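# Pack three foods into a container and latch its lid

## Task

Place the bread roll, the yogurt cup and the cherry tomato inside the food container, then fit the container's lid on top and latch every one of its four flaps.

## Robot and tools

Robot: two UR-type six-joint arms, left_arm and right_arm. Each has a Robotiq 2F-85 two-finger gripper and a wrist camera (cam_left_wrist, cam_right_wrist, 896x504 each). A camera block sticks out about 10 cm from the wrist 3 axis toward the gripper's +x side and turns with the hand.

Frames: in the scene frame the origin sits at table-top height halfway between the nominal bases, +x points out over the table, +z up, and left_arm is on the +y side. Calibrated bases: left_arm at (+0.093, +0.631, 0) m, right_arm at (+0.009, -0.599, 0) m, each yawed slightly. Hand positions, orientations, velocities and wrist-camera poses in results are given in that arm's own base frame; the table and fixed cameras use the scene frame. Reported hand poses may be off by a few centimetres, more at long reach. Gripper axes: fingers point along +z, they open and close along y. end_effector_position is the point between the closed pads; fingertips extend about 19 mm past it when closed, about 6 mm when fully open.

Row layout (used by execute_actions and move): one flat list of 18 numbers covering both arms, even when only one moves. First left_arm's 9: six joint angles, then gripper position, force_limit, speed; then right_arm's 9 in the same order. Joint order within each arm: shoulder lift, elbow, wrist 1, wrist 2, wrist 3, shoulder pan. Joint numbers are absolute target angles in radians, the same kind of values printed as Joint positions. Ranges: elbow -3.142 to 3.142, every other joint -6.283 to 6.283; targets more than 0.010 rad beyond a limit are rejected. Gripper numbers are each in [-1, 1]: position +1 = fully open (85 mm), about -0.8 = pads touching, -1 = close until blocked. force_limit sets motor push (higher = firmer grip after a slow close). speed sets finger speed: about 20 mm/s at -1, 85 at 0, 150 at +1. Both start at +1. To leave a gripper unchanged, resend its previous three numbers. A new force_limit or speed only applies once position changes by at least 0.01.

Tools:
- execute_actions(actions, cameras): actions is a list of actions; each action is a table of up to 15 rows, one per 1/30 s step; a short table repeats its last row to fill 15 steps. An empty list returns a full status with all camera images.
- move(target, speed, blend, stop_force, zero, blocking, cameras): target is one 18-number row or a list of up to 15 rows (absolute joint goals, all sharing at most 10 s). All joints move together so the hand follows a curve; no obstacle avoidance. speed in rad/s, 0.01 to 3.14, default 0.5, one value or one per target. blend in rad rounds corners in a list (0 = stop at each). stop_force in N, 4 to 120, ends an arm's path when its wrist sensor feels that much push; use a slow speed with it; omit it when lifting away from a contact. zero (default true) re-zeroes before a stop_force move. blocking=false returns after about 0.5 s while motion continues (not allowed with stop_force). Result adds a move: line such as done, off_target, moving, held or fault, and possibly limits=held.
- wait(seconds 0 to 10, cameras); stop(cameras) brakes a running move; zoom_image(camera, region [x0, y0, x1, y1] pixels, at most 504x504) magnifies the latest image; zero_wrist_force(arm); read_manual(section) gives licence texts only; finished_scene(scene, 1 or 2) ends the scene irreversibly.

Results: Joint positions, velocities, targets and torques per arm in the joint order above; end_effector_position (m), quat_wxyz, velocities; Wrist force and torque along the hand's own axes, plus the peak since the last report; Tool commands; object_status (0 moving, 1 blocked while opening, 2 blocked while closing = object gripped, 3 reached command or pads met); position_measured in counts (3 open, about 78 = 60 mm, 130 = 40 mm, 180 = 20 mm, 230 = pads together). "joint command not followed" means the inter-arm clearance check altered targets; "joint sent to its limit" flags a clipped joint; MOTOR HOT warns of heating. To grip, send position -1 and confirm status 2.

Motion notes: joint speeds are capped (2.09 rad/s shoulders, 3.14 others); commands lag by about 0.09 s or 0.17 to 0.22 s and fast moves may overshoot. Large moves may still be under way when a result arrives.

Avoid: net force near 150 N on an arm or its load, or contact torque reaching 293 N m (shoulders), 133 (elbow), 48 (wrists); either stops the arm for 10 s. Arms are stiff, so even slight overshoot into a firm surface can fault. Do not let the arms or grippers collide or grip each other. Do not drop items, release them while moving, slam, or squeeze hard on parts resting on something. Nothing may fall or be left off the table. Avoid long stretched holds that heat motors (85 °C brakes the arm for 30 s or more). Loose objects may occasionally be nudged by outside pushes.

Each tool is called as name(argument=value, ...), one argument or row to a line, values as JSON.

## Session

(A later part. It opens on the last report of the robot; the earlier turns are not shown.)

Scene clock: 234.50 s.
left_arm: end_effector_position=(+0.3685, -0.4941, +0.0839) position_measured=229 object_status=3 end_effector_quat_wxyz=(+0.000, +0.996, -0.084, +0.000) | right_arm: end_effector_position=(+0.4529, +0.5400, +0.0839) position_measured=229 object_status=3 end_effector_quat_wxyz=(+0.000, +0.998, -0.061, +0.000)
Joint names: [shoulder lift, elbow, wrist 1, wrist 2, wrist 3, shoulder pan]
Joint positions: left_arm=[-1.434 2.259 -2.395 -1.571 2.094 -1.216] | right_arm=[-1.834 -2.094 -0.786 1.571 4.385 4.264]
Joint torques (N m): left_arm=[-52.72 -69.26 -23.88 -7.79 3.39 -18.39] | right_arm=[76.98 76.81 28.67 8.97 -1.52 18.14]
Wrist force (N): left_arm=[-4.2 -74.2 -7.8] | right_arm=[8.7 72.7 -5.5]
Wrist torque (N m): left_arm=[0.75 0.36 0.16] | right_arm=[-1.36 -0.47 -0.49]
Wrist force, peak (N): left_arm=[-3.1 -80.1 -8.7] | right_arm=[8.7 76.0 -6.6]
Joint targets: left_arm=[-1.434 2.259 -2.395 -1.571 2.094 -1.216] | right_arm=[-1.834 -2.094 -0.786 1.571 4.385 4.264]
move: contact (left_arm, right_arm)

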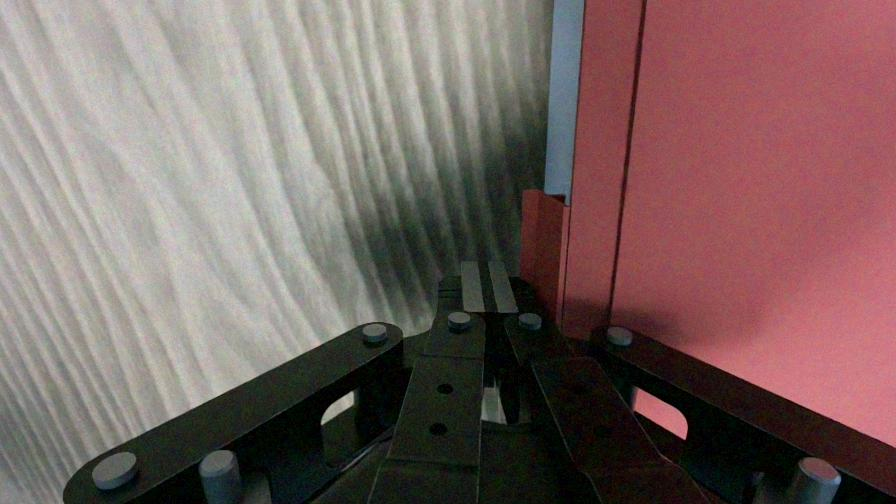

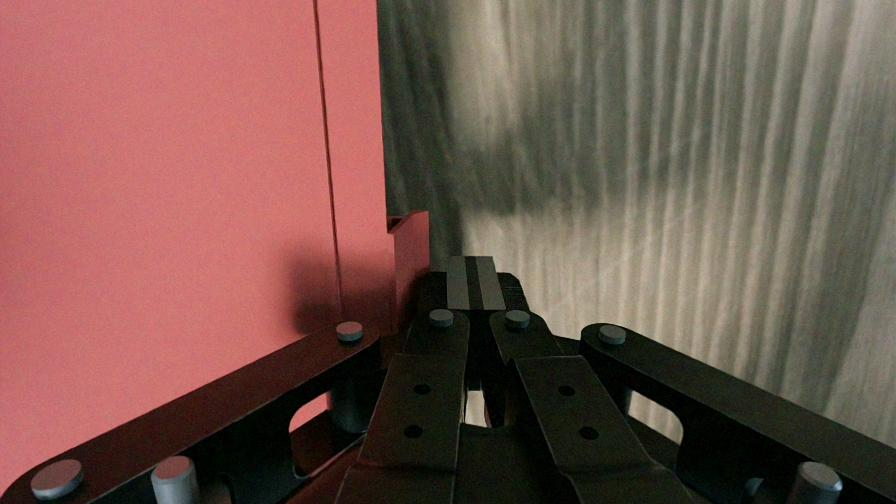

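move(
  target=[
    [-1.4443,2.271,-2.3975,-1.571,2.1023,-1.2083,-0.8,-0.8,0,-1.8223,-2.1099,-0.7802,1.571,4.3806,4.2596,-0.8,-0.8,0],
    [-1.5052,2.228,-2.2936,-1.571,2.0972,-1.2134,-0.8,-0.8,0,-1.7709,-2.0685,-0.873,1.571,4.3834,4.2624,-0.8,-0.8,0],
  ],
  speed=[0.03,0.15],
  cameras=["all"],
)

Scene clock: 236.67 s.
left_arm: end_effector_position=(+0.3690, -0.4905, +0.1300) position_measured=229 object_status=3 end_effector_quat_wxyz=(+0.000, +0.996, -0.084, +0.000) | right_arm: end_effector_position=(+0.4523, +0.5362, +0.1299) position_measured=229 object_status=3 end_effector_quat_wxyz=(+0.000, +0.998, -0.060, +0.000)
Joint names: [shoulder lift, elbow, wrist 1, wrist 2, wrist 3, shoulder pan]
Joint positions: left_arm=[-1.505 2.228 -2.294 -1.571 2.097 -1.213] | right_arm=[-1.771 -2.069 -0.873 1.571 4.383 4.262]
Joint torques (N m): left_arm=[-49.08 -45.34 -0.85 3.08 -3.36 -14.77] | right_arm=[73.06 51.4 0.68 -1.84 1.86 17.95]
Wrist force (N): left_arm=[0.4 0.5 0.4] | right_arm=[4.1 -4.3 1.2]
Wrist torque (N m): left_arm=[-0.15 0.37 0.14] | right_arm=[-0.63 -0.50 -0.44]
Wrist force, peak (N): left_arm=[-4.3 -74.6 -8.3] | right_arm=[8.6 72.6 -6.1]
Joint targets: left_arm=[-1.505 2.228 -2.294 -1.571 2.097 -1.213] | right_arm=[-1.771 -2.068 -0.873 1.571 4.383 4.262]
move: done

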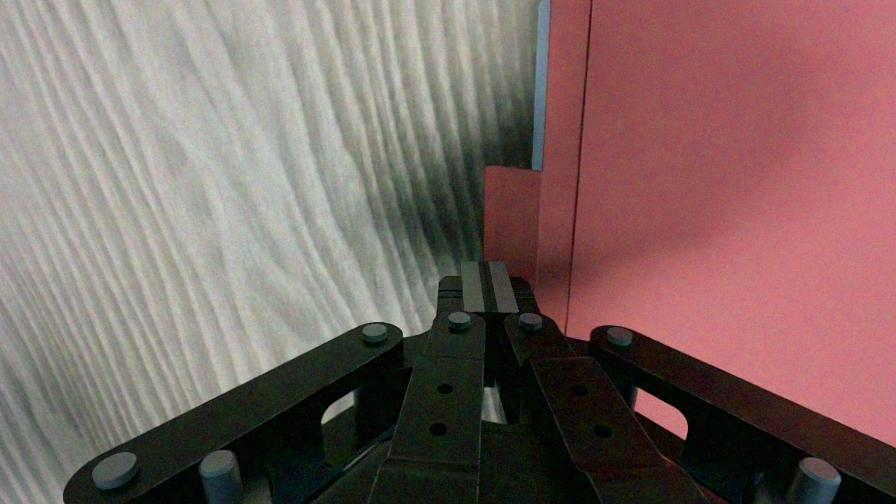

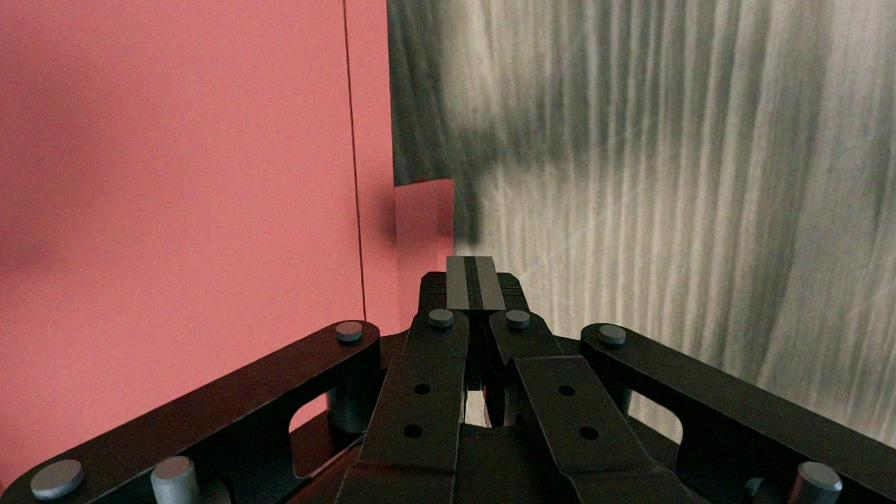

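move(
  target=[
    [-1.4379,2.2633,-2.3962,-1.571,2.0972,-1.2134,-0.8,-0.8,0,-1.8291,-2.1002,-0.7831,1.571,4.3834,4.2624,-0.8,-0.8,0],
    [-1.4214,2.2695,-2.4189,-1.571,2.0972,-1.2134,-0.8,-0.8,0,-1.8429,-2.106,-0.7635,1.571,4.3834,4.2624,-0.8,-0.8,0],
  ],
  speed=[0.06,0.02],
  stop_force=35,
)

Scene clock: 241.07 s.
left_arm: end_effector_position=(+0.3692, -0.4909, +0.0740) position_measured=229 object_status=3 end_effector_quat_wxyz=(+0.000, +0.996, -0.084, +0.000) | right_arm: end_effector_position=(+0.4524, +0.5363, +0.0740) position_measured=229 object_status=3 end_effector_quat_wxyz=(+0.000, +0.998, -0.060, +0.000)
Joint names: [shoulder lift, elbow, wrist 1, wrist 2, wrist 3, shoulder pan]
Joint positions: left_arm=[-1.421 2.269 -2.419 -1.571 2.097 -1.213] | right_arm=[-1.843 -2.106 -0.763 1.571 4.383 4.262]
Joint torques (N m): left_arm=[-25.39 -43.97 -15.27 -8.84 -3.02 -13.26] | right_arm=[46.66 49.01 16.29 3.85 2.27 13.34]
Wrist force (N): left_arm=[-1.0 -42.6 -14.8] | right_arm=[5.7 33.4 -10.3]
Wrist torque (N m): left_arm=[-0.17 0.35 0.14] | right_arm=[-0.47 -0.50 -0.47]
Wrist force, peak (N): left_arm=[-1.2 -36.9 -28.9] | right_arm=[4.5 33.9 -12.4]
Joint targets: left_arm=[-1.421 2.269 -2.419 -1.571 2.097 -1.213] | right_arm=[-1.843 -2.106 -0.764 1.571 4.383 4.262]
move: done

wait(
  seconds=0,
  cameras=["all"],
)

zoom_image(
  camera="cam_right_wrist",
  region=[320, 180, 560, 350],
)

zoom_image(
  camera="cam_left_wrist",
  region=[440, 160, 680, 340],
)

Scene clock: 242.70 s.
left_arm: end_effector_position=(+0.3692, -0.4909, +0.0740) position_measured=229 object_status=3 end_effector_quat_wxyz=(+0.000, +0.996, -0.084, +0.000) | right_arm: end_effector_position=(+0.4524, +0.5363, +0.0740) position_measured=229 object_status=3 end_effector_quat_wxyz=(+0.000, +0.998, -0.060, +0.000)
Joint names: [shoulder lift, elbow, wrist 1, wrist 2, wrist 3, shoulder pan]
Joint positions: left_arm=[-1.421 2.269 -2.419 -1.571 2.097 -1.213] | right_arm=[-1.843 -2.106 -0.763 1.571 4.383 4.262]
Joint torques (N m): left_arm=[-26.38 -45.82 -15.15 -8.93 -2.63 -9.65] | right_arm=[54.57 60.44 15.83 4.09 2 11.25]
Wrist force (N): left_arm=[-1.2 -42.5 -14.9] | right_arm=[5.9 32.9 -9.9]
Wrist torque (N m): left_arm=[-0.16 0.38 0.14] | right_arm=[-0.55 -0.54 -0.46]
Wrist force, peak (N): left_arm=[-1.0 -42.7 -15.0] | right_arm=[5.7 33.4 -10.0]
Joint targets: left_arm=[-1.421 2.269 -2.419 -1.571 2.097 -1.213] | right_arm=[-1.843 -2.106 -0.764 1.571 4.383 4.262]
Tool commands: left_gripper/position=-0.8 left_gripper/force_limit=-0.8 left_gripper/speed=+0.0 right_gripper/position=-0.8 right_gripper/force_limit=-0.8 right_gripper/speed=+0.0

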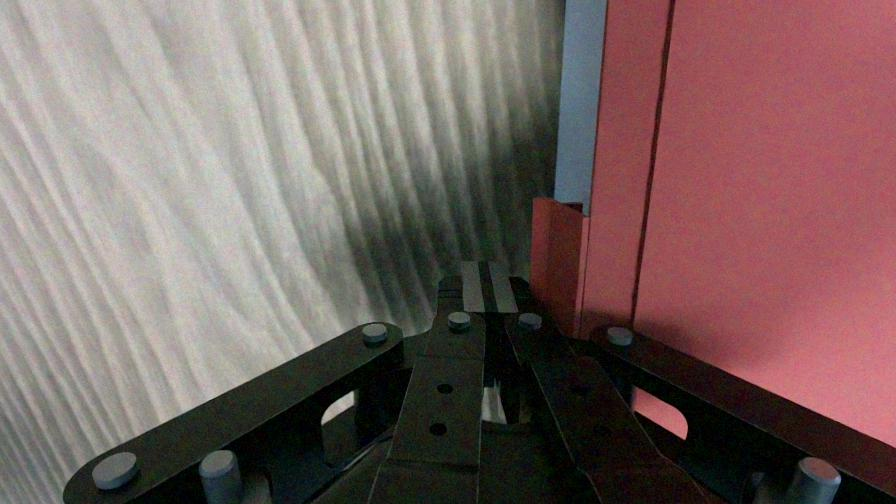

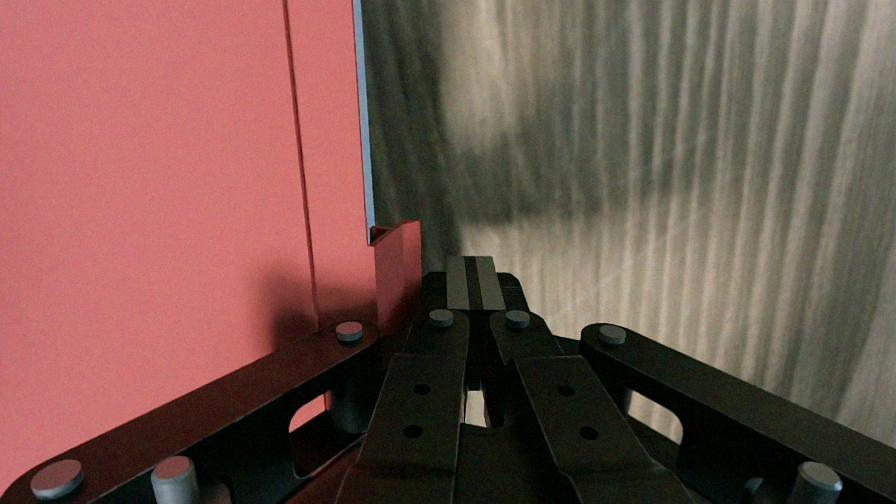

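Scaled by 2.100 from the camera's 896x504 image, which has a finer 1280x720 frame.

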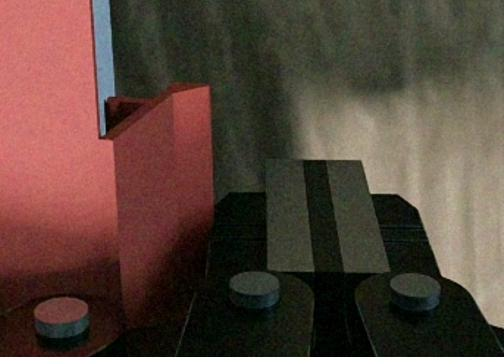

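Scaled by 2.100 from the camera's 896x504 image, which has a finer 1280x720 frame.

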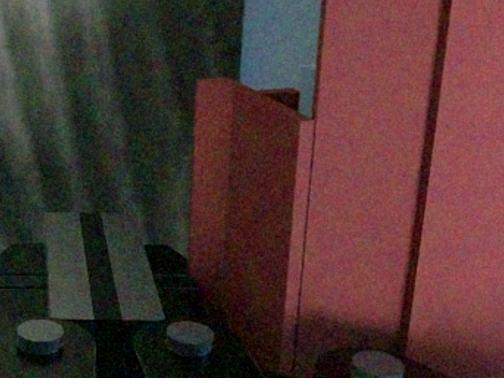

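move(
  target=[-1.4118,2.2579,-2.4169,-1.571,2.0895,-1.2211,-0.8,-0.8,0,-1.8531,-2.0914,-0.7679,1.571,4.3876,4.2666,-0.8,-0.8,0],
  speed=0.01,
  stop_force=75,
  zero=false,
  cameras=["all"],
)

Scene clock: 244.50 s.
left_arm: end_effector_position=(+0.3689, -0.4925, +0.0738) position_measured=229 object_status=3 end_effector_quat_wxyz=(+0.000, +0.996, -0.084, +0.000) | right_arm: end_effector_position=(+0.4527, +0.5383, +0.0739) position_measured=229 object_status=3 end_effector_quat_wxyz=(+0.000, +0.998, -0.061, +0.000)
Joint names: [shoulder lift, elbow, wrist 1, wrist 2, wrist 3, shoulder pan]
Joint positions: left_arm=[-1.419 2.267 -2.418 -1.571 2.096 -1.215] | right_arm=[-1.845 -2.103 -0.765 1.571 4.384 4.263]
Joint torques (N m): left_arm=[-51.94 -63.8 -22.55 -8.44 2.93 -14.98] | right_arm=[69.97 71.06 26.81 8.04 -1.01 12.86]
Wrist force (N): left_arm=[-2.3 -73.6 -15.2] | right_arm=[7.4 72.7 -15.4]
Wrist torque (N m): left_arm=[-0.01 0.34 0.14] | right_arm=[-0.62 -0.49 -0.47]
Wrist force, peak (N): left_arm=[-2.0 -78.4 -15.8] | right_arm=[7.3 75.8 -16.4]
Joint targets: left_arm=[-1.419 2.267 -2.418 -1.571 2.096 -1.215] | right_arm=[-1.845 -2.103 -0.765 1.571 4.384 4.263]
move: contact (left_arm, right_arm); right_arm: the elbow is farthest, 0.011 rad from its target

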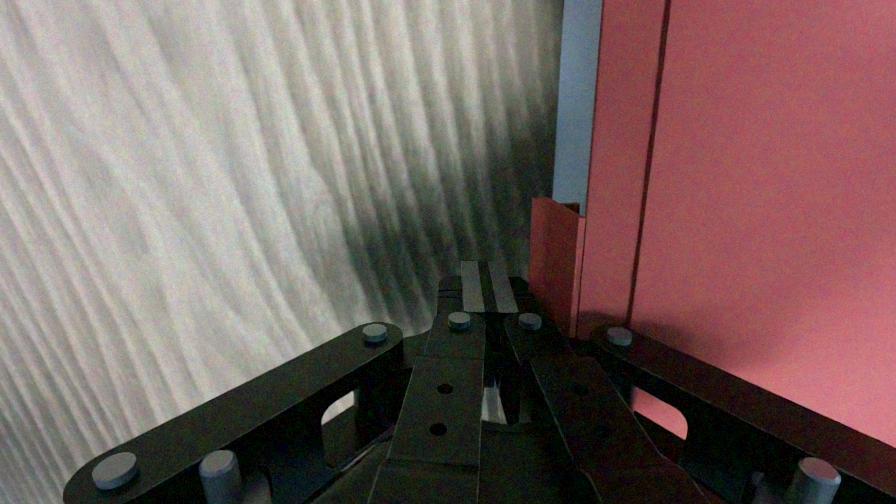

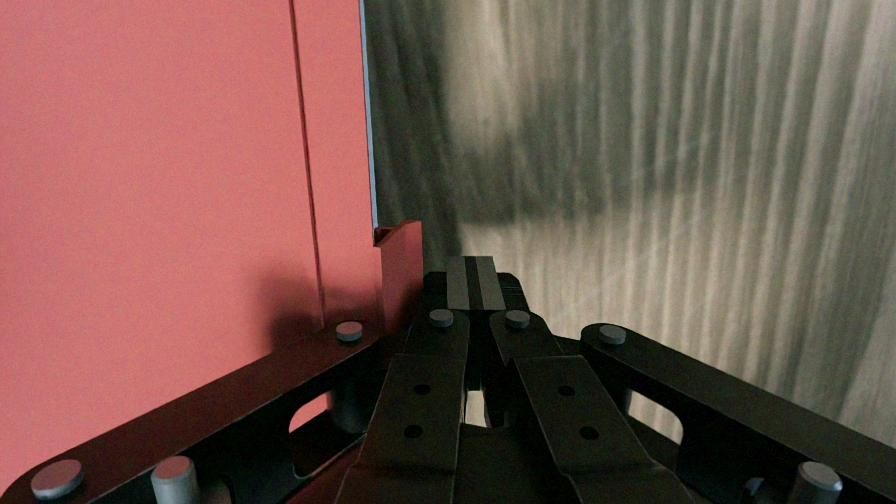

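move(
  target=[
    [-1.4279,2.2773,-2.4203,-1.571,2.1023,-1.2083,-0.8,-0.8,0,-1.8361,-2.1157,-0.7606,1.571,4.3806,4.2596,-0.8,-0.8,0],
    [-1.5799,2.1521,-2.143,-1.571,2.0902,-1.2204,-0.8,-0.8,0,-1.6986,-2.0048,-1.009,1.571,4.3846,4.2636,-0.8,-0.8,0],
  ],
  speed=[0.03,0.2],
  cameras=["all"],
)

move(
  target=[
    [-1.9,2.3,-1.97,-1.571,2.0928,-0.9,-0.8,-0.8,0,-1.5,-2.3,0.2,1.571,3.8,4.3,1,-0.8,0],
    [-1.9,2.3,-1.97,-1.571,2.0928,-0.9,-0.8,-0.8,0,-1.7767,-2.636,0.72,1.571,3.1416,4.4,1,-0.8,0],
  ],
  speed=0.7,
  cameras=["all"],
)

Scene clock: 247.37 s.
left_arm: end_effector_position=(+0.3677, -0.4989, +0.1999) position_measured=229 object_status=3 end_effector_quat_wxyz=(+0.000, +0.996, -0.084, +0.000) | right_arm: end_effector_position=(+0.4526, +0.5386, +0.1999) position_measured=229 object_status=3 end_effector_quat_wxyz=(+0.000, +0.998, -0.060, +0.000)
Joint names: [shoulder lift, elbow, wrist 1, wrist 2, wrist 3, shoulder pan]
Joint positions: left_arm=[-1.58 2.152 -2.143 -1.571 2.09 -1.22] | right_arm=[-1.699 -2.005 -1.009 1.571 4.385 4.264]
Joint torques (N m): left_arm=[-47.26 -48.66 -0.89 2.89 -2.92 -16.47] | right_arm=[69.87 56.26 0.98 -2.29 2.13 18.48]
Wrist force (N): left_arm=[0.7 0.5 0.5] | right_arm=[4.7 -2.8 0.8]
Wrist torque (N m): left_arm=[-0.16 0.34 0.15] | right_arm=[-0.39 -0.59 -0.44]
Wrist force, peak (N): left_arm=[-2.7 -74.0 -15.4] | right_arm=[7.6 72.8 -15.3]
Joint targets: left_arm=[-1.580 2.152 -2.143 -1.571 2.090 -1.220] | right_arm=[-1.699 -2.005 -1.009 1.571 4.385 4.264]
move: done

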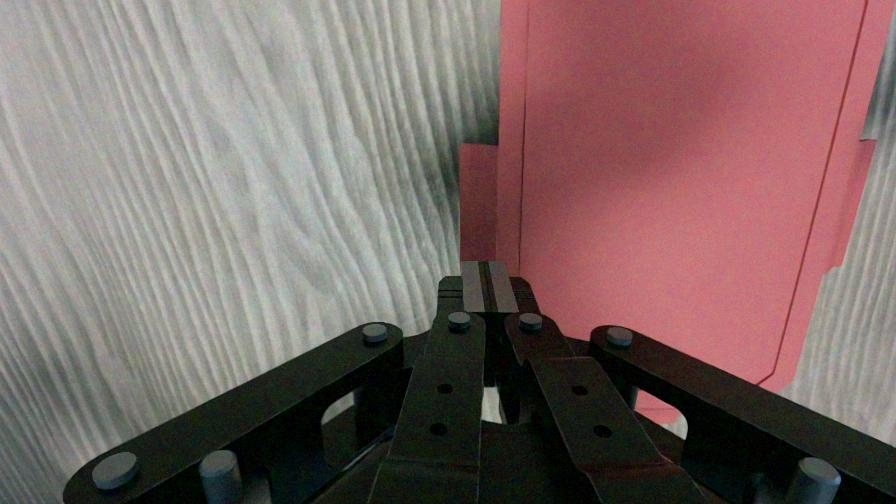

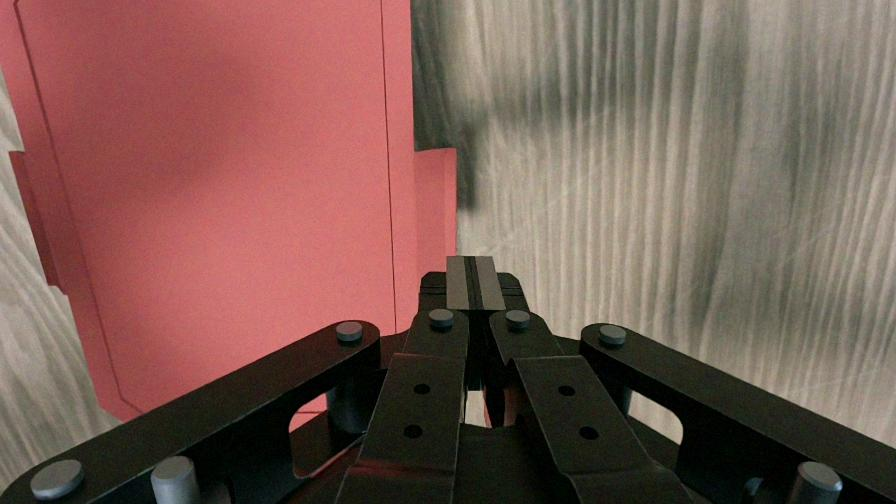

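Scene clock: 251.23 s.
left_arm: end_effector_position=(+0.4148, -0.2427, +0.2539) position_measured=229 object_status=3 end_effector_quat_wxyz=(+0.000, +0.997, +0.074, +0.000) | right_arm: end_effector_position=(+0.3497, +0.5162, +0.1879) position_measured=3 object_status=3 end_effector_quat_wxyz=(-0.287, +0.706, +0.514, +0.395)
Joint names: [shoulder lift, elbow, wrist 1, wrist 2, wrist 3, shoulder pan]
Joint positions: left_arm=[-1.9 2.3 -1.97 -1.571 2.093 -0.9] | right_arm=[-1.777 -2.636 0.72 1.571 3.142 4.4]
Joint torques (N m): left_arm=[-26.42 -38.08 -0.72 2.27 3.41 17.63] | right_arm=[23.82 8.53 8.78 -1.82 -2.08 19.88]
Wrist force (N): left_arm=[0.3 0.5 0.2] | right_arm=[5.0 -3.5 1.3]
Wrist torque (N m): left_arm=[-0.13 0.39 0.02] | right_arm=[-0.41 -0.85 0.03]
Wrist force, peak (N): left_arm=[0.3 2.1 0.6] | right_arm=[7.7 -3.5 0.7]
Joint targets: left_arm=[-1.900 2.300 -1.970 -1.571 2.093 -0.900] | right_arm=[-1.777 -2.636 0.720 1.571 3.142 4.400]
move: done

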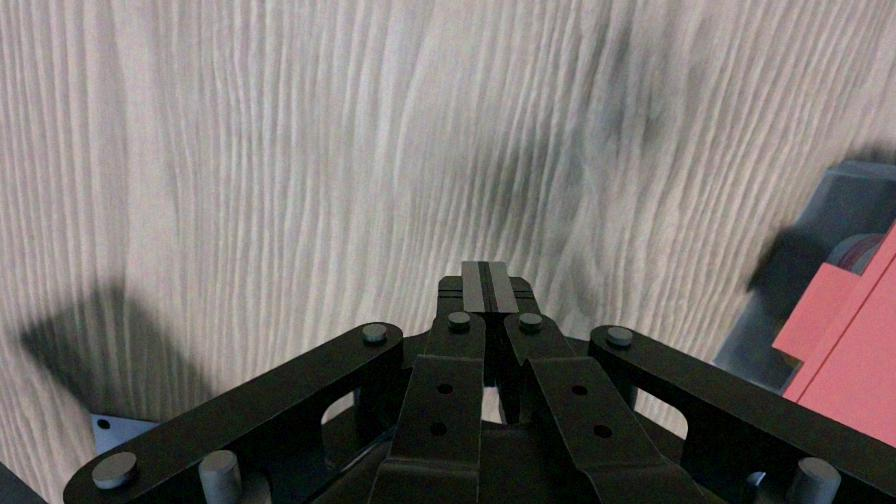

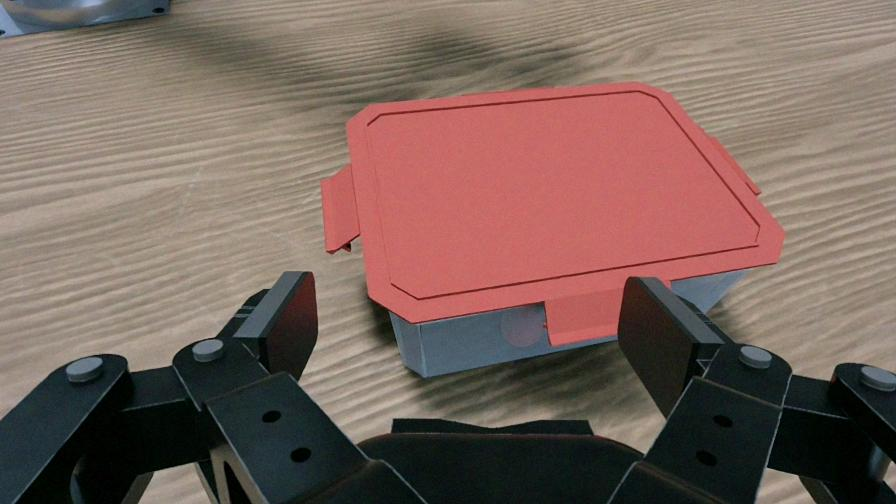

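zoom_image(
  camera="cam_right_wrist",
  region=[360, 250, 640, 400],
)

zoom_image(
  camera="cam_right_wrist",
  region=[300, 130, 480, 260],
)

zoom_image(
  camera="cam_left_wrist",
  region=[696, 130, 896, 420],
)

Scaled by 1.800 from the camera's 896x504 image, which has a finer 1280x720 frame.

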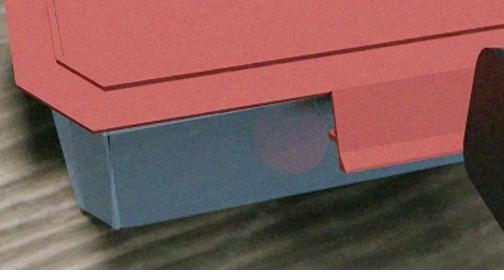

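Scaled by 2.800 from the camera's 896x504 image, which has a finer 1280x720 frame.

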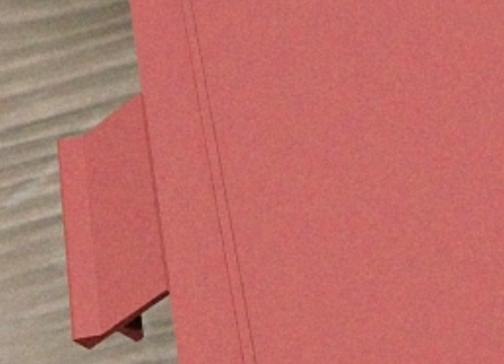

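Scaled by 1.738 from the camera's 896x504 image, which has a finer 1280x720 frame.

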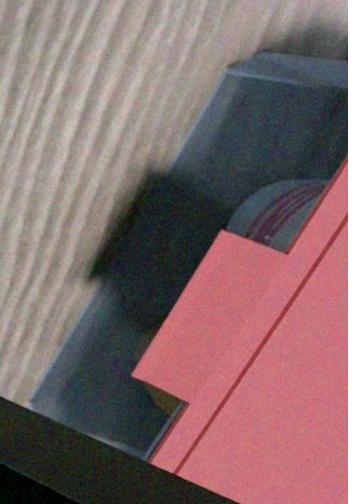

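zoom_image(
  camera="cam_right_wrist",
  region=[490, 280, 640, 360],
)

zoom_image(
  camera="cam_right_wrist",
  region=[350, 280, 500, 390],
)

zoom_image(
  camera="cam_right_wrist",
  region=[660, 120, 800, 310],
)

Scaled by 3.360 from the camera's 896x504 image, which has a finer 1280x720 frame.

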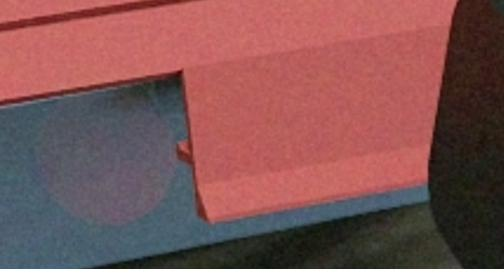

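Scaled by 3.360 from the camera's 896x504 image, which has a finer 1280x720 frame.

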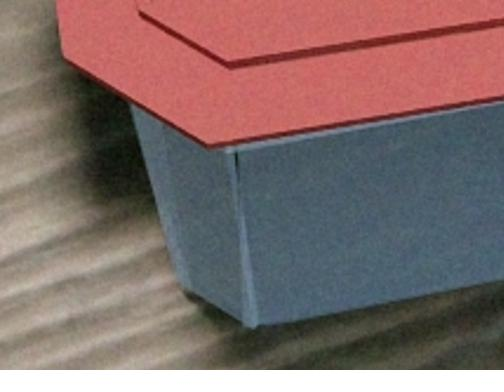

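Scaled by 2.653 from the camera's 896x504 image, which has a finer 1280x720 frame.

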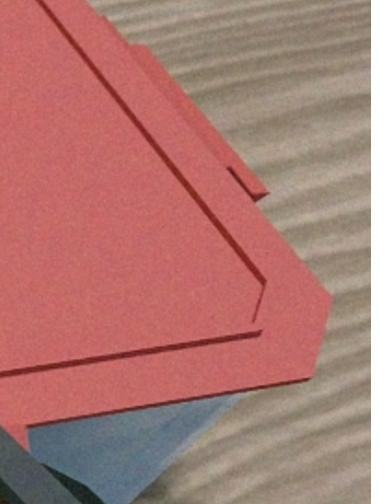

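move(
  target=[-1.3946,2.0988,-2.275,-1.571,2.0249,-1.2857,-0.8,-0.8,0,-1.7767,-2.636,0.72,1.571,3.1416,4.4,1,-0.8,0],
  speed=0.4,
  cameras=["cam_right_wrist"],
)

move(
  target=[-1.3694,2.1136,-2.315,-1.571,2.0249,-1.2857,-0.8,-0.8,0,-1.7767,-2.636,0.72,1.571,3.1416,4.4,1,-0.8,0],
  speed=0.02,
  stop_force=6,
)

move(
  target=[-1.3568,2.121,-2.335,-1.571,2.0249,-1.2857,-0.8,-0.8,0,-1.7767,-2.636,0.72,1.571,3.1416,4.4,1,-0.8,0],
  speed=0.02,
  stop_force=40,
  cameras=["cam_right_wrist"],
)

Scene clock: 254.13 s.
left_arm: end_effector_position=(+0.3535, -0.5870, +0.1300) position_measured=229 object_status=3 end_effector_quat_wxyz=(+0.000, +0.996, -0.084, +0.000) | right_arm: end_effector_position=(+0.3497, +0.5162, +0.1878) position_measured=3 object_status=3 end_effector_quat_wxyz=(-0.287, +0.706, +0.514, +0.395)
Joint names: [shoulder lift, elbow, wrist 1, wrist 2, wrist 3, shoulder pan]
Joint positions: left_arm=[-1.395 2.099 -2.275 -1.571 2.025 -1.286] | right_arm=[-1.777 -2.636 0.72 1.571 3.142 4.4]
Joint torques (N m): left_arm=[-39.7 -47.34 -6.72 1.94 -3.03 -13.94] | right_arm=[26.03 7.95 8.47 -1.31 -2.46 19.71]
Wrist force (N): left_arm=[0.3 0.7 0.2] | right_arm=[5.1 -3.1 1.3]
Wrist torque (N m): left_arm=[-0.09 0.39 0.15] | right_arm=[-0.33 -0.86 0.02]
Wrist force, peak (N): left_arm=[-0.2 3.5 2.0] | right_arm=[5.4 -3.6 1.7]
Joint targets: left_arm=[-1.395 2.099 -2.275 -1.571 2.025 -1.286] | right_arm=[-1.777 -2.636 0.720 1.571 3.142 4.400]
move: done
Images, in order (width x height): cam_right_wrist 896x504.

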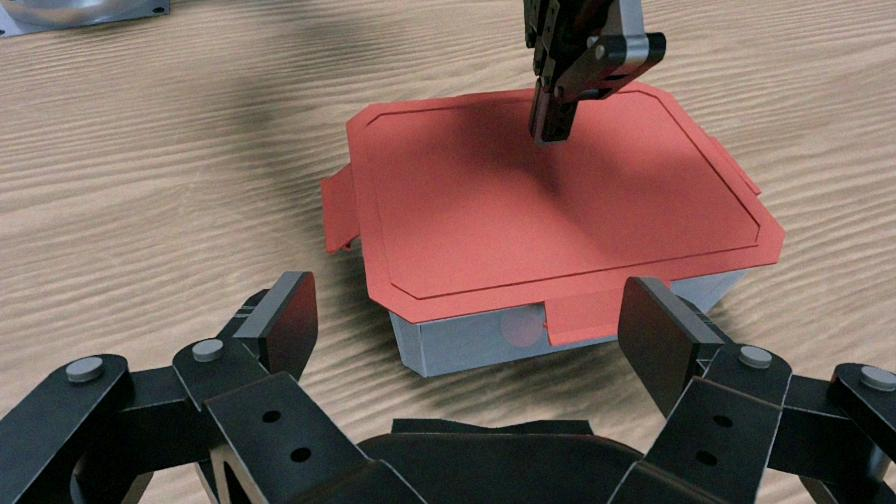

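Scene clock: 257.20 s.
left_arm: end_effector_position=(+0.3535, -0.5872, +0.1117) position_measured=229 object_status=3 end_effector_quat_wxyz=(+0.000, +0.996, -0.084, +0.000) | right_arm: end_effector_position=(+0.3497, +0.5162, +0.1878) position_measured=3 object_status=3 end_effector_quat_wxyz=(-0.287, +0.706, +0.514, +0.395)
Joint names: [shoulder lift, elbow, wrist 1, wrist 2, wrist 3, shoulder pan]
Joint positions: left_arm=[-1.372 2.112 -2.311 -1.571 2.025 -1.286] | right_arm=[-1.777 -2.636 0.72 1.571 3.142 4.4]
Joint torques (N m): left_arm=[-60.22 -41.6 0.19 1.27 -3.02 -16.52] | right_arm=[27.3 7.25 8.42 0 -1.87 17.82]
Wrist force (N): left_arm=[1.5 1.7 -5.0] | right_arm=[5.0 -3.0 1.3]
Wrist torque (N m): left_arm=[-0.17 0.34 0.13] | right_arm=[-0.31 -0.85 0.01]
Wrist force, peak (N): left_arm=[-2.2 -4.8 -22.2] | right_arm=[5.4 -3.4 1.5]
Joint targets: left_arm=[-1.372 2.112 -2.311 -1.571 2.025 -1.286] | right_arm=[-1.777 -2.636 0.720 1.571 3.142 4.400]
move: contact (left_arm)

Scene clock: 258.40 s.
left_arm: end_effector_position=(+0.3535, -0.5873, +0.1111) position_measured=229 object_status=3 end_effector_quat_wxyz=(+0.000, +0.996, -0.084, +0.000) | right_arm: end_effector_position=(+0.3497, +0.5162, +0.1878) position_measured=3 object_status=3 end_effector_quat_wxyz=(-0.287, +0.706, +0.514, +0.395)
Joint names: [shoulder lift, elbow, wrist 1, wrist 2, wrist 3, shoulder pan]
Joint positions: left_arm=[-1.371 2.113 -2.313 -1.571 2.025 -1.286] | right_arm=[-1.777 -2.636 0.72 1.571 3.142 4.4]
Joint torques (N m): left_arm=[-34.53 -25.46 3.09 1.6 -3.26 -16.24] | right_arm=[24.18 8.64 8.31 -0.14 -2.64 17.94]
Wrist force (N): left_arm=[1.0 -2.7 -40.4] | right_arm=[4.6 -2.9 1.5]
Wrist torque (N m): left_arm=[-0.03 0.12 0.16] | right_arm=[-0.31 -0.80 0.01]
Wrist force, peak (N): left_arm=[-7.6 -15.4 -63.1] | right_arm=[5.4 -3.7 1.6]
Joint targets: left_arm=[-1.371 2.113 -2.313 -1.571 2.025 -1.286] | right_arm=[-1.777 -2.636 0.720 1.571 3.142 4.400]
move: contact (left_arm); left_arm: the wrist 1 is farthest, 0.022 rad from its target
Images, in order (width x height): cam_right_wrist 896x504.

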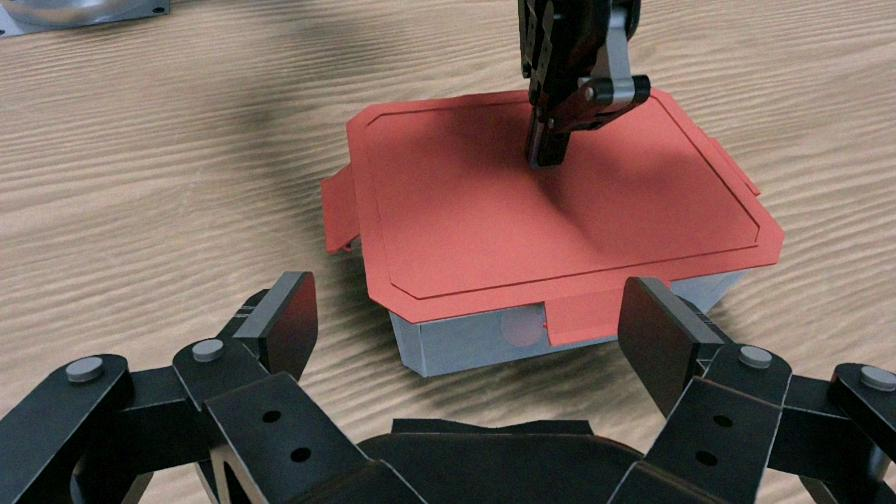

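move(
  target=[
    [-1.3946,2.0988,-2.275,-1.571,2.0249,-1.2857,-0.8,-0.8,0,-1.7767,-2.636,0.72,1.571,3.1416,4.4,1,-0.8,0],
    [-1.9,2.3,-1.97,-1.571,2.0928,-0.9,-0.8,-0.8,0,-1.5,-2.3,0.2,1.571,3.8,4.3,1,-0.8,0],
    [-1.5799,2.1521,-2.143,-1.571,2.0902,-1.2204,-0.8,-0.8,0,-1.6986,-2.0048,-1.009,1.571,4.3846,4.2636,-0.8,-0.8,0],
    [-1.5052,2.228,-2.2936,-1.571,2.0972,-1.2134,-0.8,-0.8,0,-1.7709,-2.0685,-0.873,1.571,4.3834,4.2624,-0.8,-0.8,0],
  ],
  speed=0.6,
  cameras=["all"],
)

move(
  target=[
    [-1.4379,2.2633,-2.3962,-1.571,2.0972,-1.2134,-0.8,-0.8,0,-1.8291,-2.1002,-0.7831,1.571,4.3834,4.2624,-0.8,-0.8,0],
    [-1.4214,2.2695,-2.4189,-1.571,2.0972,-1.2134,-0.8,-0.8,0,-1.8429,-2.106,-0.7635,1.571,4.3834,4.2624,-0.8,-0.8,0],
    [-1.4118,2.2579,-2.4169,-1.571,2.0895,-1.2211,-0.8,-0.8,0,-1.8531,-2.0914,-0.7679,1.571,4.3876,4.2666,-0.8,-0.8,0],
  ],
  speed=[0.08,0.03,0.015],
  stop_force=92,
  cameras=["all"],
)

zoom_image(
  camera="cam_right_wrist",
  region=[350, 180, 470, 260],
)

zoom_image(
  camera="cam_left_wrist",
  region=[500, 150, 620, 240],
)

Scene clock: 269.70 s.
left_arm: end_effector_position=(+0.3690, -0.4906, +0.1302) position_measured=229 object_status=3 end_effector_quat_wxyz=(+0.000, +0.996, -0.084, +0.000) | right_arm: end_effector_position=(+0.4524, +0.5362, +0.1301) position_measured=229 object_status=3 end_effector_quat_wxyz=(+0.000, +0.998, -0.060, +0.000)
Joint names: [shoulder lift, elbow, wrist 1, wrist 2, wrist 3, shoulder pan]
Joint positions: left_arm=[-1.505 2.228 -2.293 -1.571 2.097 -1.213] | right_arm=[-1.771 -2.068 -0.873 1.571 4.383 4.262]
Joint torques (N m): left_arm=[-23 -30.15 -7.6 0.37 2.96 16.73] | right_arm=[47.6 31.1 7.19 -0.38 -2.52 -12.52]
Wrist force (N): left_arm=[0.4 0.9 0.2] | right_arm=[4.9 -3.6 1.7]
Wrist torque (N m): left_arm=[-0.09 0.38 0.01] | right_arm=[-0.51 -0.64 -0.32]
Wrist force, peak (N): left_arm=[1.0 -2.2 -40.4] | right_arm=[7.7 -3.8 0.4]
Joint targets: left_arm=[-1.505 2.228 -2.294 -1.571 2.097 -1.213] | right_arm=[-1.771 -2.068 -0.873 1.571 4.383 4.262]
move: done

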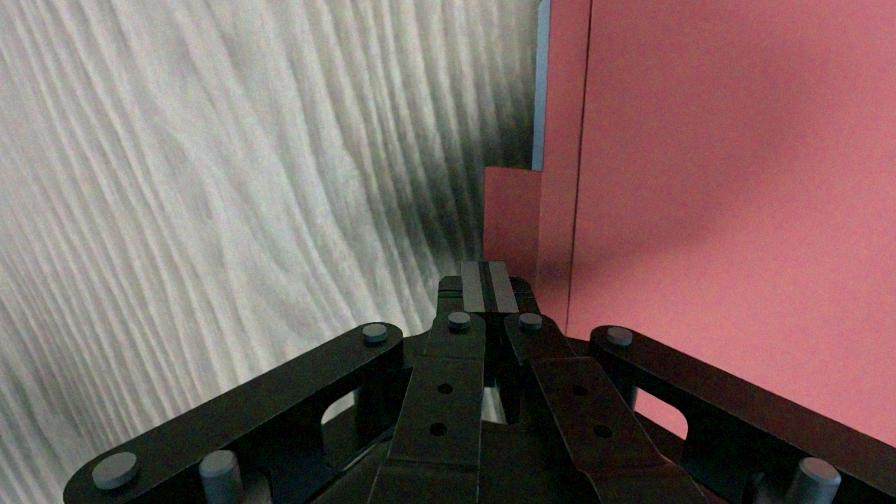

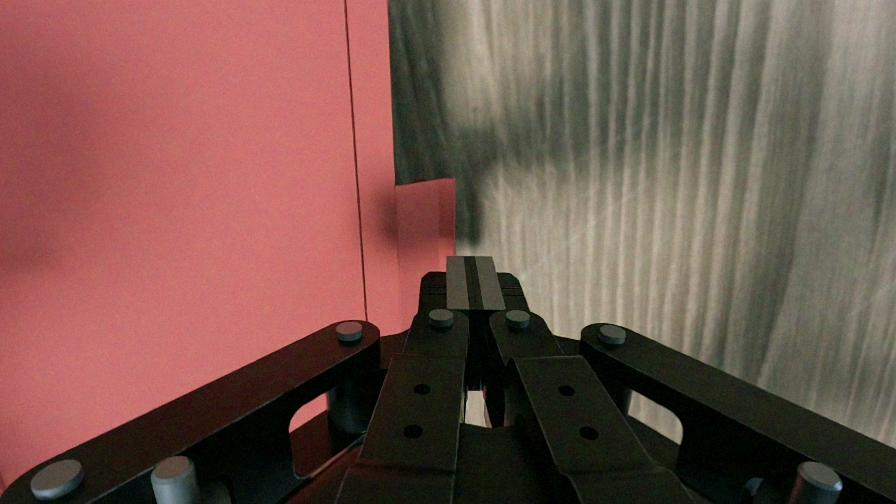

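Scene clock: 273.33 s.
left_arm: end_effector_position=(+0.3688, -0.4932, +0.0738) position_measured=229 object_status=3 end_effector_quat_wxyz=(+0.000, +0.996, -0.084, +0.000) | right_arm: end_effector_position=(+0.4528, +0.5390, +0.0738) position_measured=229 object_status=3 end_effector_quat_wxyz=(+0.000, +0.998, -0.061, +0.000)
Joint names: [shoulder lift, elbow, wrist 1, wrist 2, wrist 3, shoulder pan]
Joint positions: left_arm=[-1.419 2.266 -2.418 -1.571 2.095 -1.215] | right_arm=[-1.846 -2.101 -0.765 1.571 4.385 4.264]
Joint torques (N m): left_arm=[-49 -70.3 -25.22 -14.77 3.44 -24.42] | right_arm=[70 80.22 30.45 9.75 -1.51 23.92]
Wrist force (N): left_arm=[-2.3 -90.2 -21.7] | right_arm=[7.3 89.8 -19.6]
Wrist torque (N m): left_arm=[-0.04 0.35 0.12] | right_arm=[-0.46 -0.65 -0.49]
Wrist force, peak (N): left_arm=[-1.4 -97.6 -22.6] | right_arm=[7.3 95.7 -20.9]
Joint targets: left_arm=[-1.419 2.266 -2.418 -1.571 2.095 -1.215] | right_arm=[-1.846 -2.101 -0.765 1.571 4.385 4.264]
move: contact (left_arm, right_arm); path passed 2 of 3 targets

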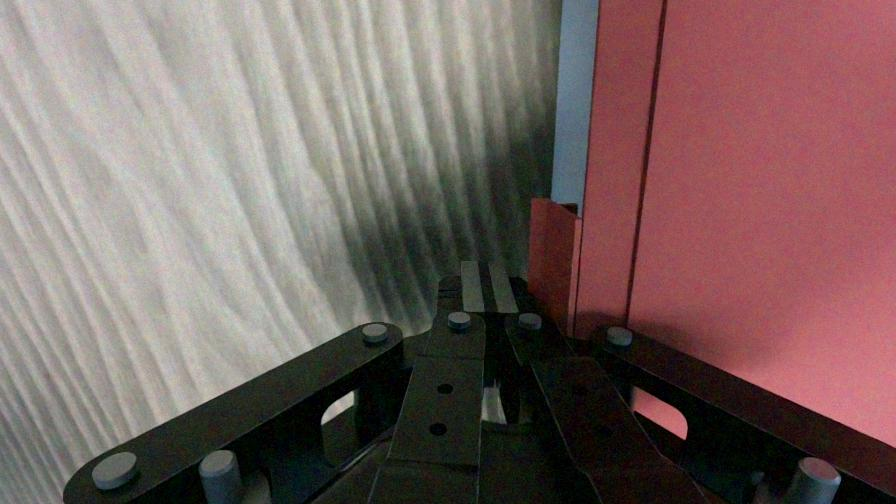

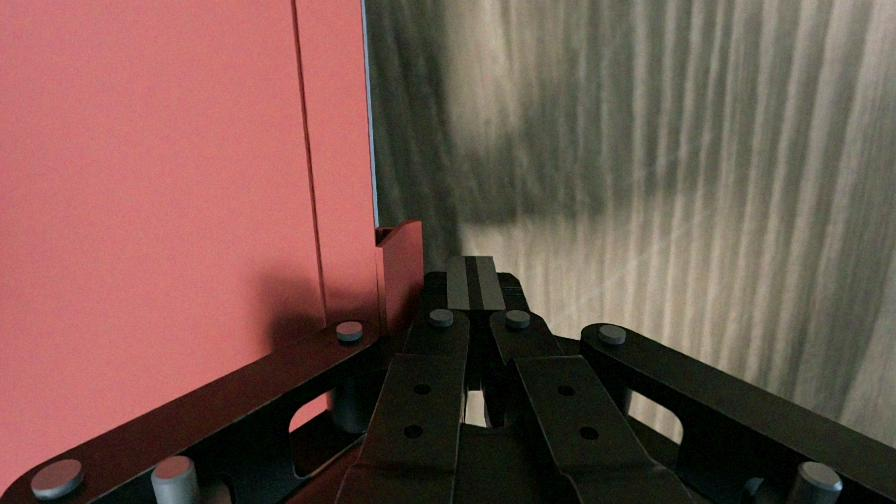

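Scaled by 4.200 from the camera's 896x504 image, which has a finer 1280x720 frame.

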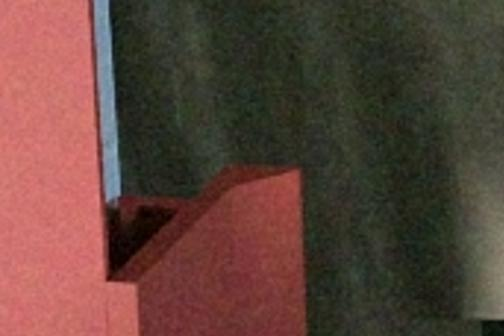

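Scaled by 4.200 from the camera's 896x504 image, which has a finer 1280x720 frame.

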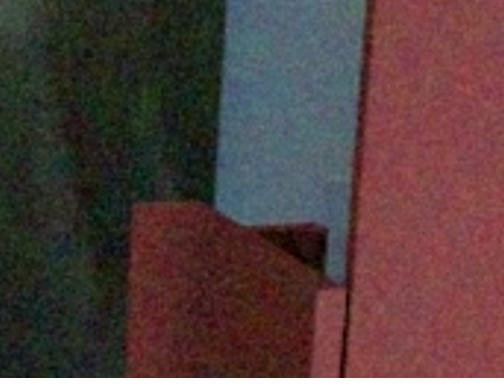

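move(
  target=[
    [-1.4279,2.2773,-2.4203,-1.571,2.1023,-1.2083,-0.8,-0.8,0,-1.8361,-2.1157,-0.7606,1.571,4.3806,4.2596,-0.8,-0.8,0],
    [-1.5799,2.1521,-2.143,-1.571,2.0902,-1.2204,-0.8,-0.8,0,-1.6986,-2.0048,-1.009,1.571,4.3846,4.2636,-0.8,-0.8,0],
    [-1.9,2.3,-1.97,-1.571,2.0928,-0.9,-0.8,-0.8,0,-1.5,-2.3,0.2,1.571,3.8,4.3,1,-0.8,0],
    [-1.9,2.3,-1.97,-1.571,2.0928,-0.9,-0.8,-0.8,0,-1.7767,-2.636,0.72,1.571,3.1416,4.4,1,-0.8,0],
  ],
  speed=[0.03,0.3,0.6,0.6],
  cameras=["all"],
)

zoom_image(
  camera="cam_right_wrist",
  region=[300, 150, 400, 250],
)

zoom_image(
  camera="cam_right_wrist",
  region=[500, 270, 600, 350],
)

zoom_image(
  camera="cam_right_wrist",
  region=[690, 200, 790, 300],
)

zoom_image(
  camera="cam_right_wrist",
  region=[350, 260, 450, 340],
)

Scene clock: 281.90 s.
left_arm: end_effector_position=(+0.4148, -0.2427, +0.2539) position_measured=229 object_status=3 end_effector_quat_wxyz=(+0.000, +0.997, +0.074, +0.000) | right_arm: end_effector_position=(+0.3497, +0.5162, +0.1879) position_measured=3 object_status=3 end_effector_quat_wxyz=(-0.287, +0.706, +0.514, +0.395)
Joint names: [shoulder lift, elbow, wrist 1, wrist 2, wrist 3, shoulder pan]
Joint positions: left_arm=[-1.9 2.3 -1.97 -1.571 2.093 -0.9] | right_arm=[-1.777 -2.636 0.72 1.571 3.142 4.4]
Joint torques (N m): left_arm=[-25.43 -37.12 -0.91 1.44 3.12 16.54] | right_arm=[27.1 9.68 8.41 -1.53 -2.61 19.18]
Wrist force (N): left_arm=[0.0 0.4 0.6] | right_arm=[3.9 -1.4 1.0]
Wrist torque (N m): left_arm=[-0.16 0.44 0.02] | right_arm=[-0.04 -0.68 0.01]
Wrist force, peak (N): left_arm=[-1.9 -90.6 -21.6] | right_arm=[7.2 90.2 -19.4]
Joint targets: left_arm=[-1.900 2.300 -1.970 -1.571 2.093 -0.900] | right_arm=[-1.777 -2.636 0.720 1.571 3.142 4.400]
move: done

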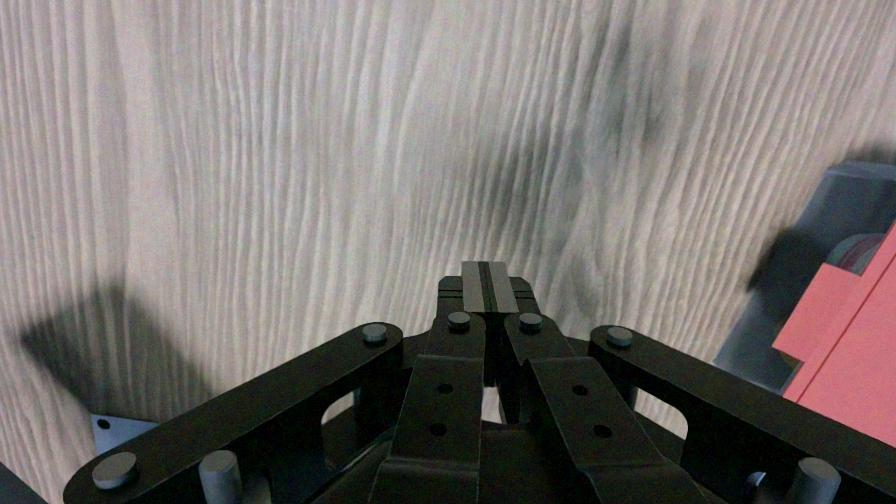

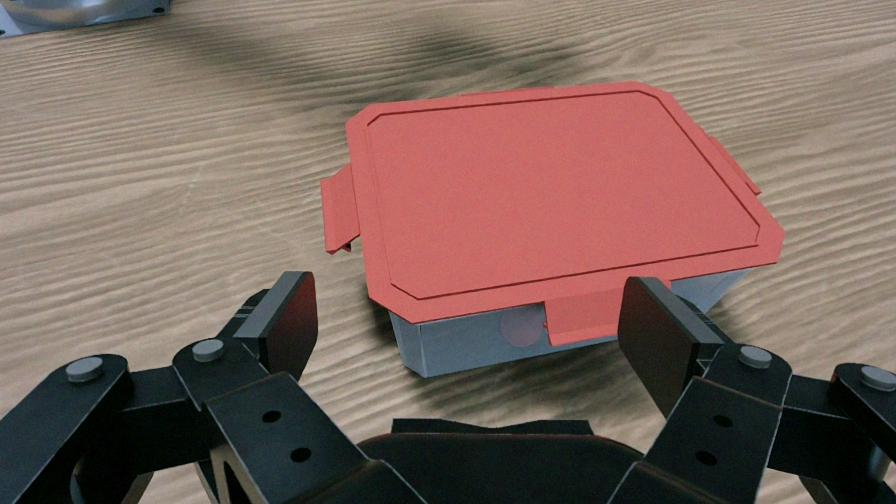

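Scaled by 5.040 from the camera's 896x504 image, which has a finer 1280x720 frame.

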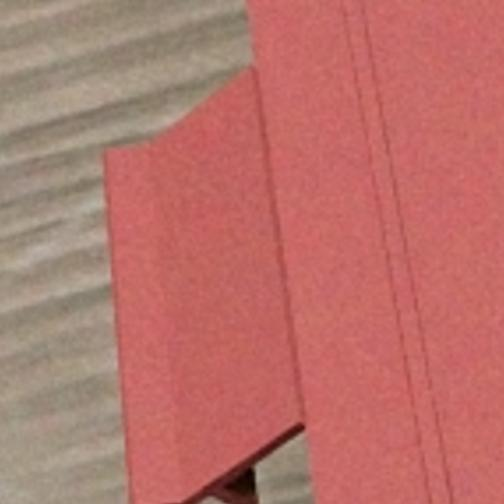

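Scaled by 5.040 from the camera's 896x504 image, which has a finer 1280x720 frame.

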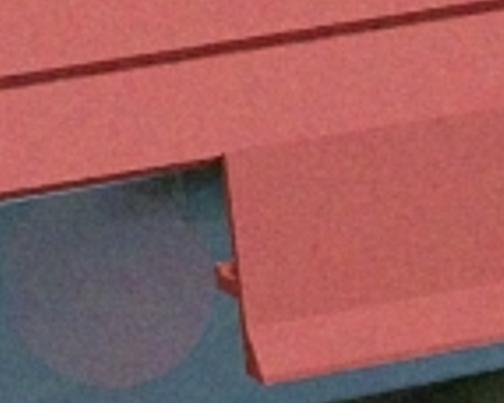

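Scaled by 5.040 from the camera's 896x504 image, which has a finer 1280x720 frame.

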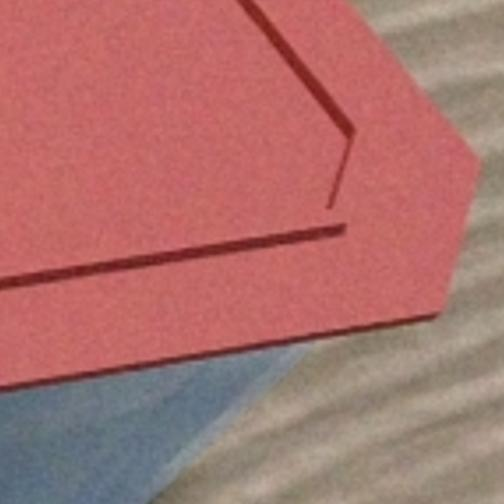

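Scaled by 5.040 from the camera's 896x504 image, which has a finer 1280x720 frame.

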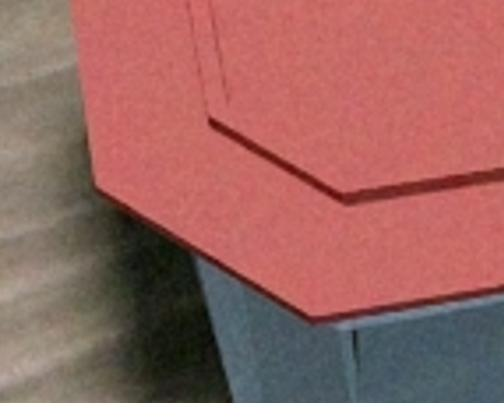

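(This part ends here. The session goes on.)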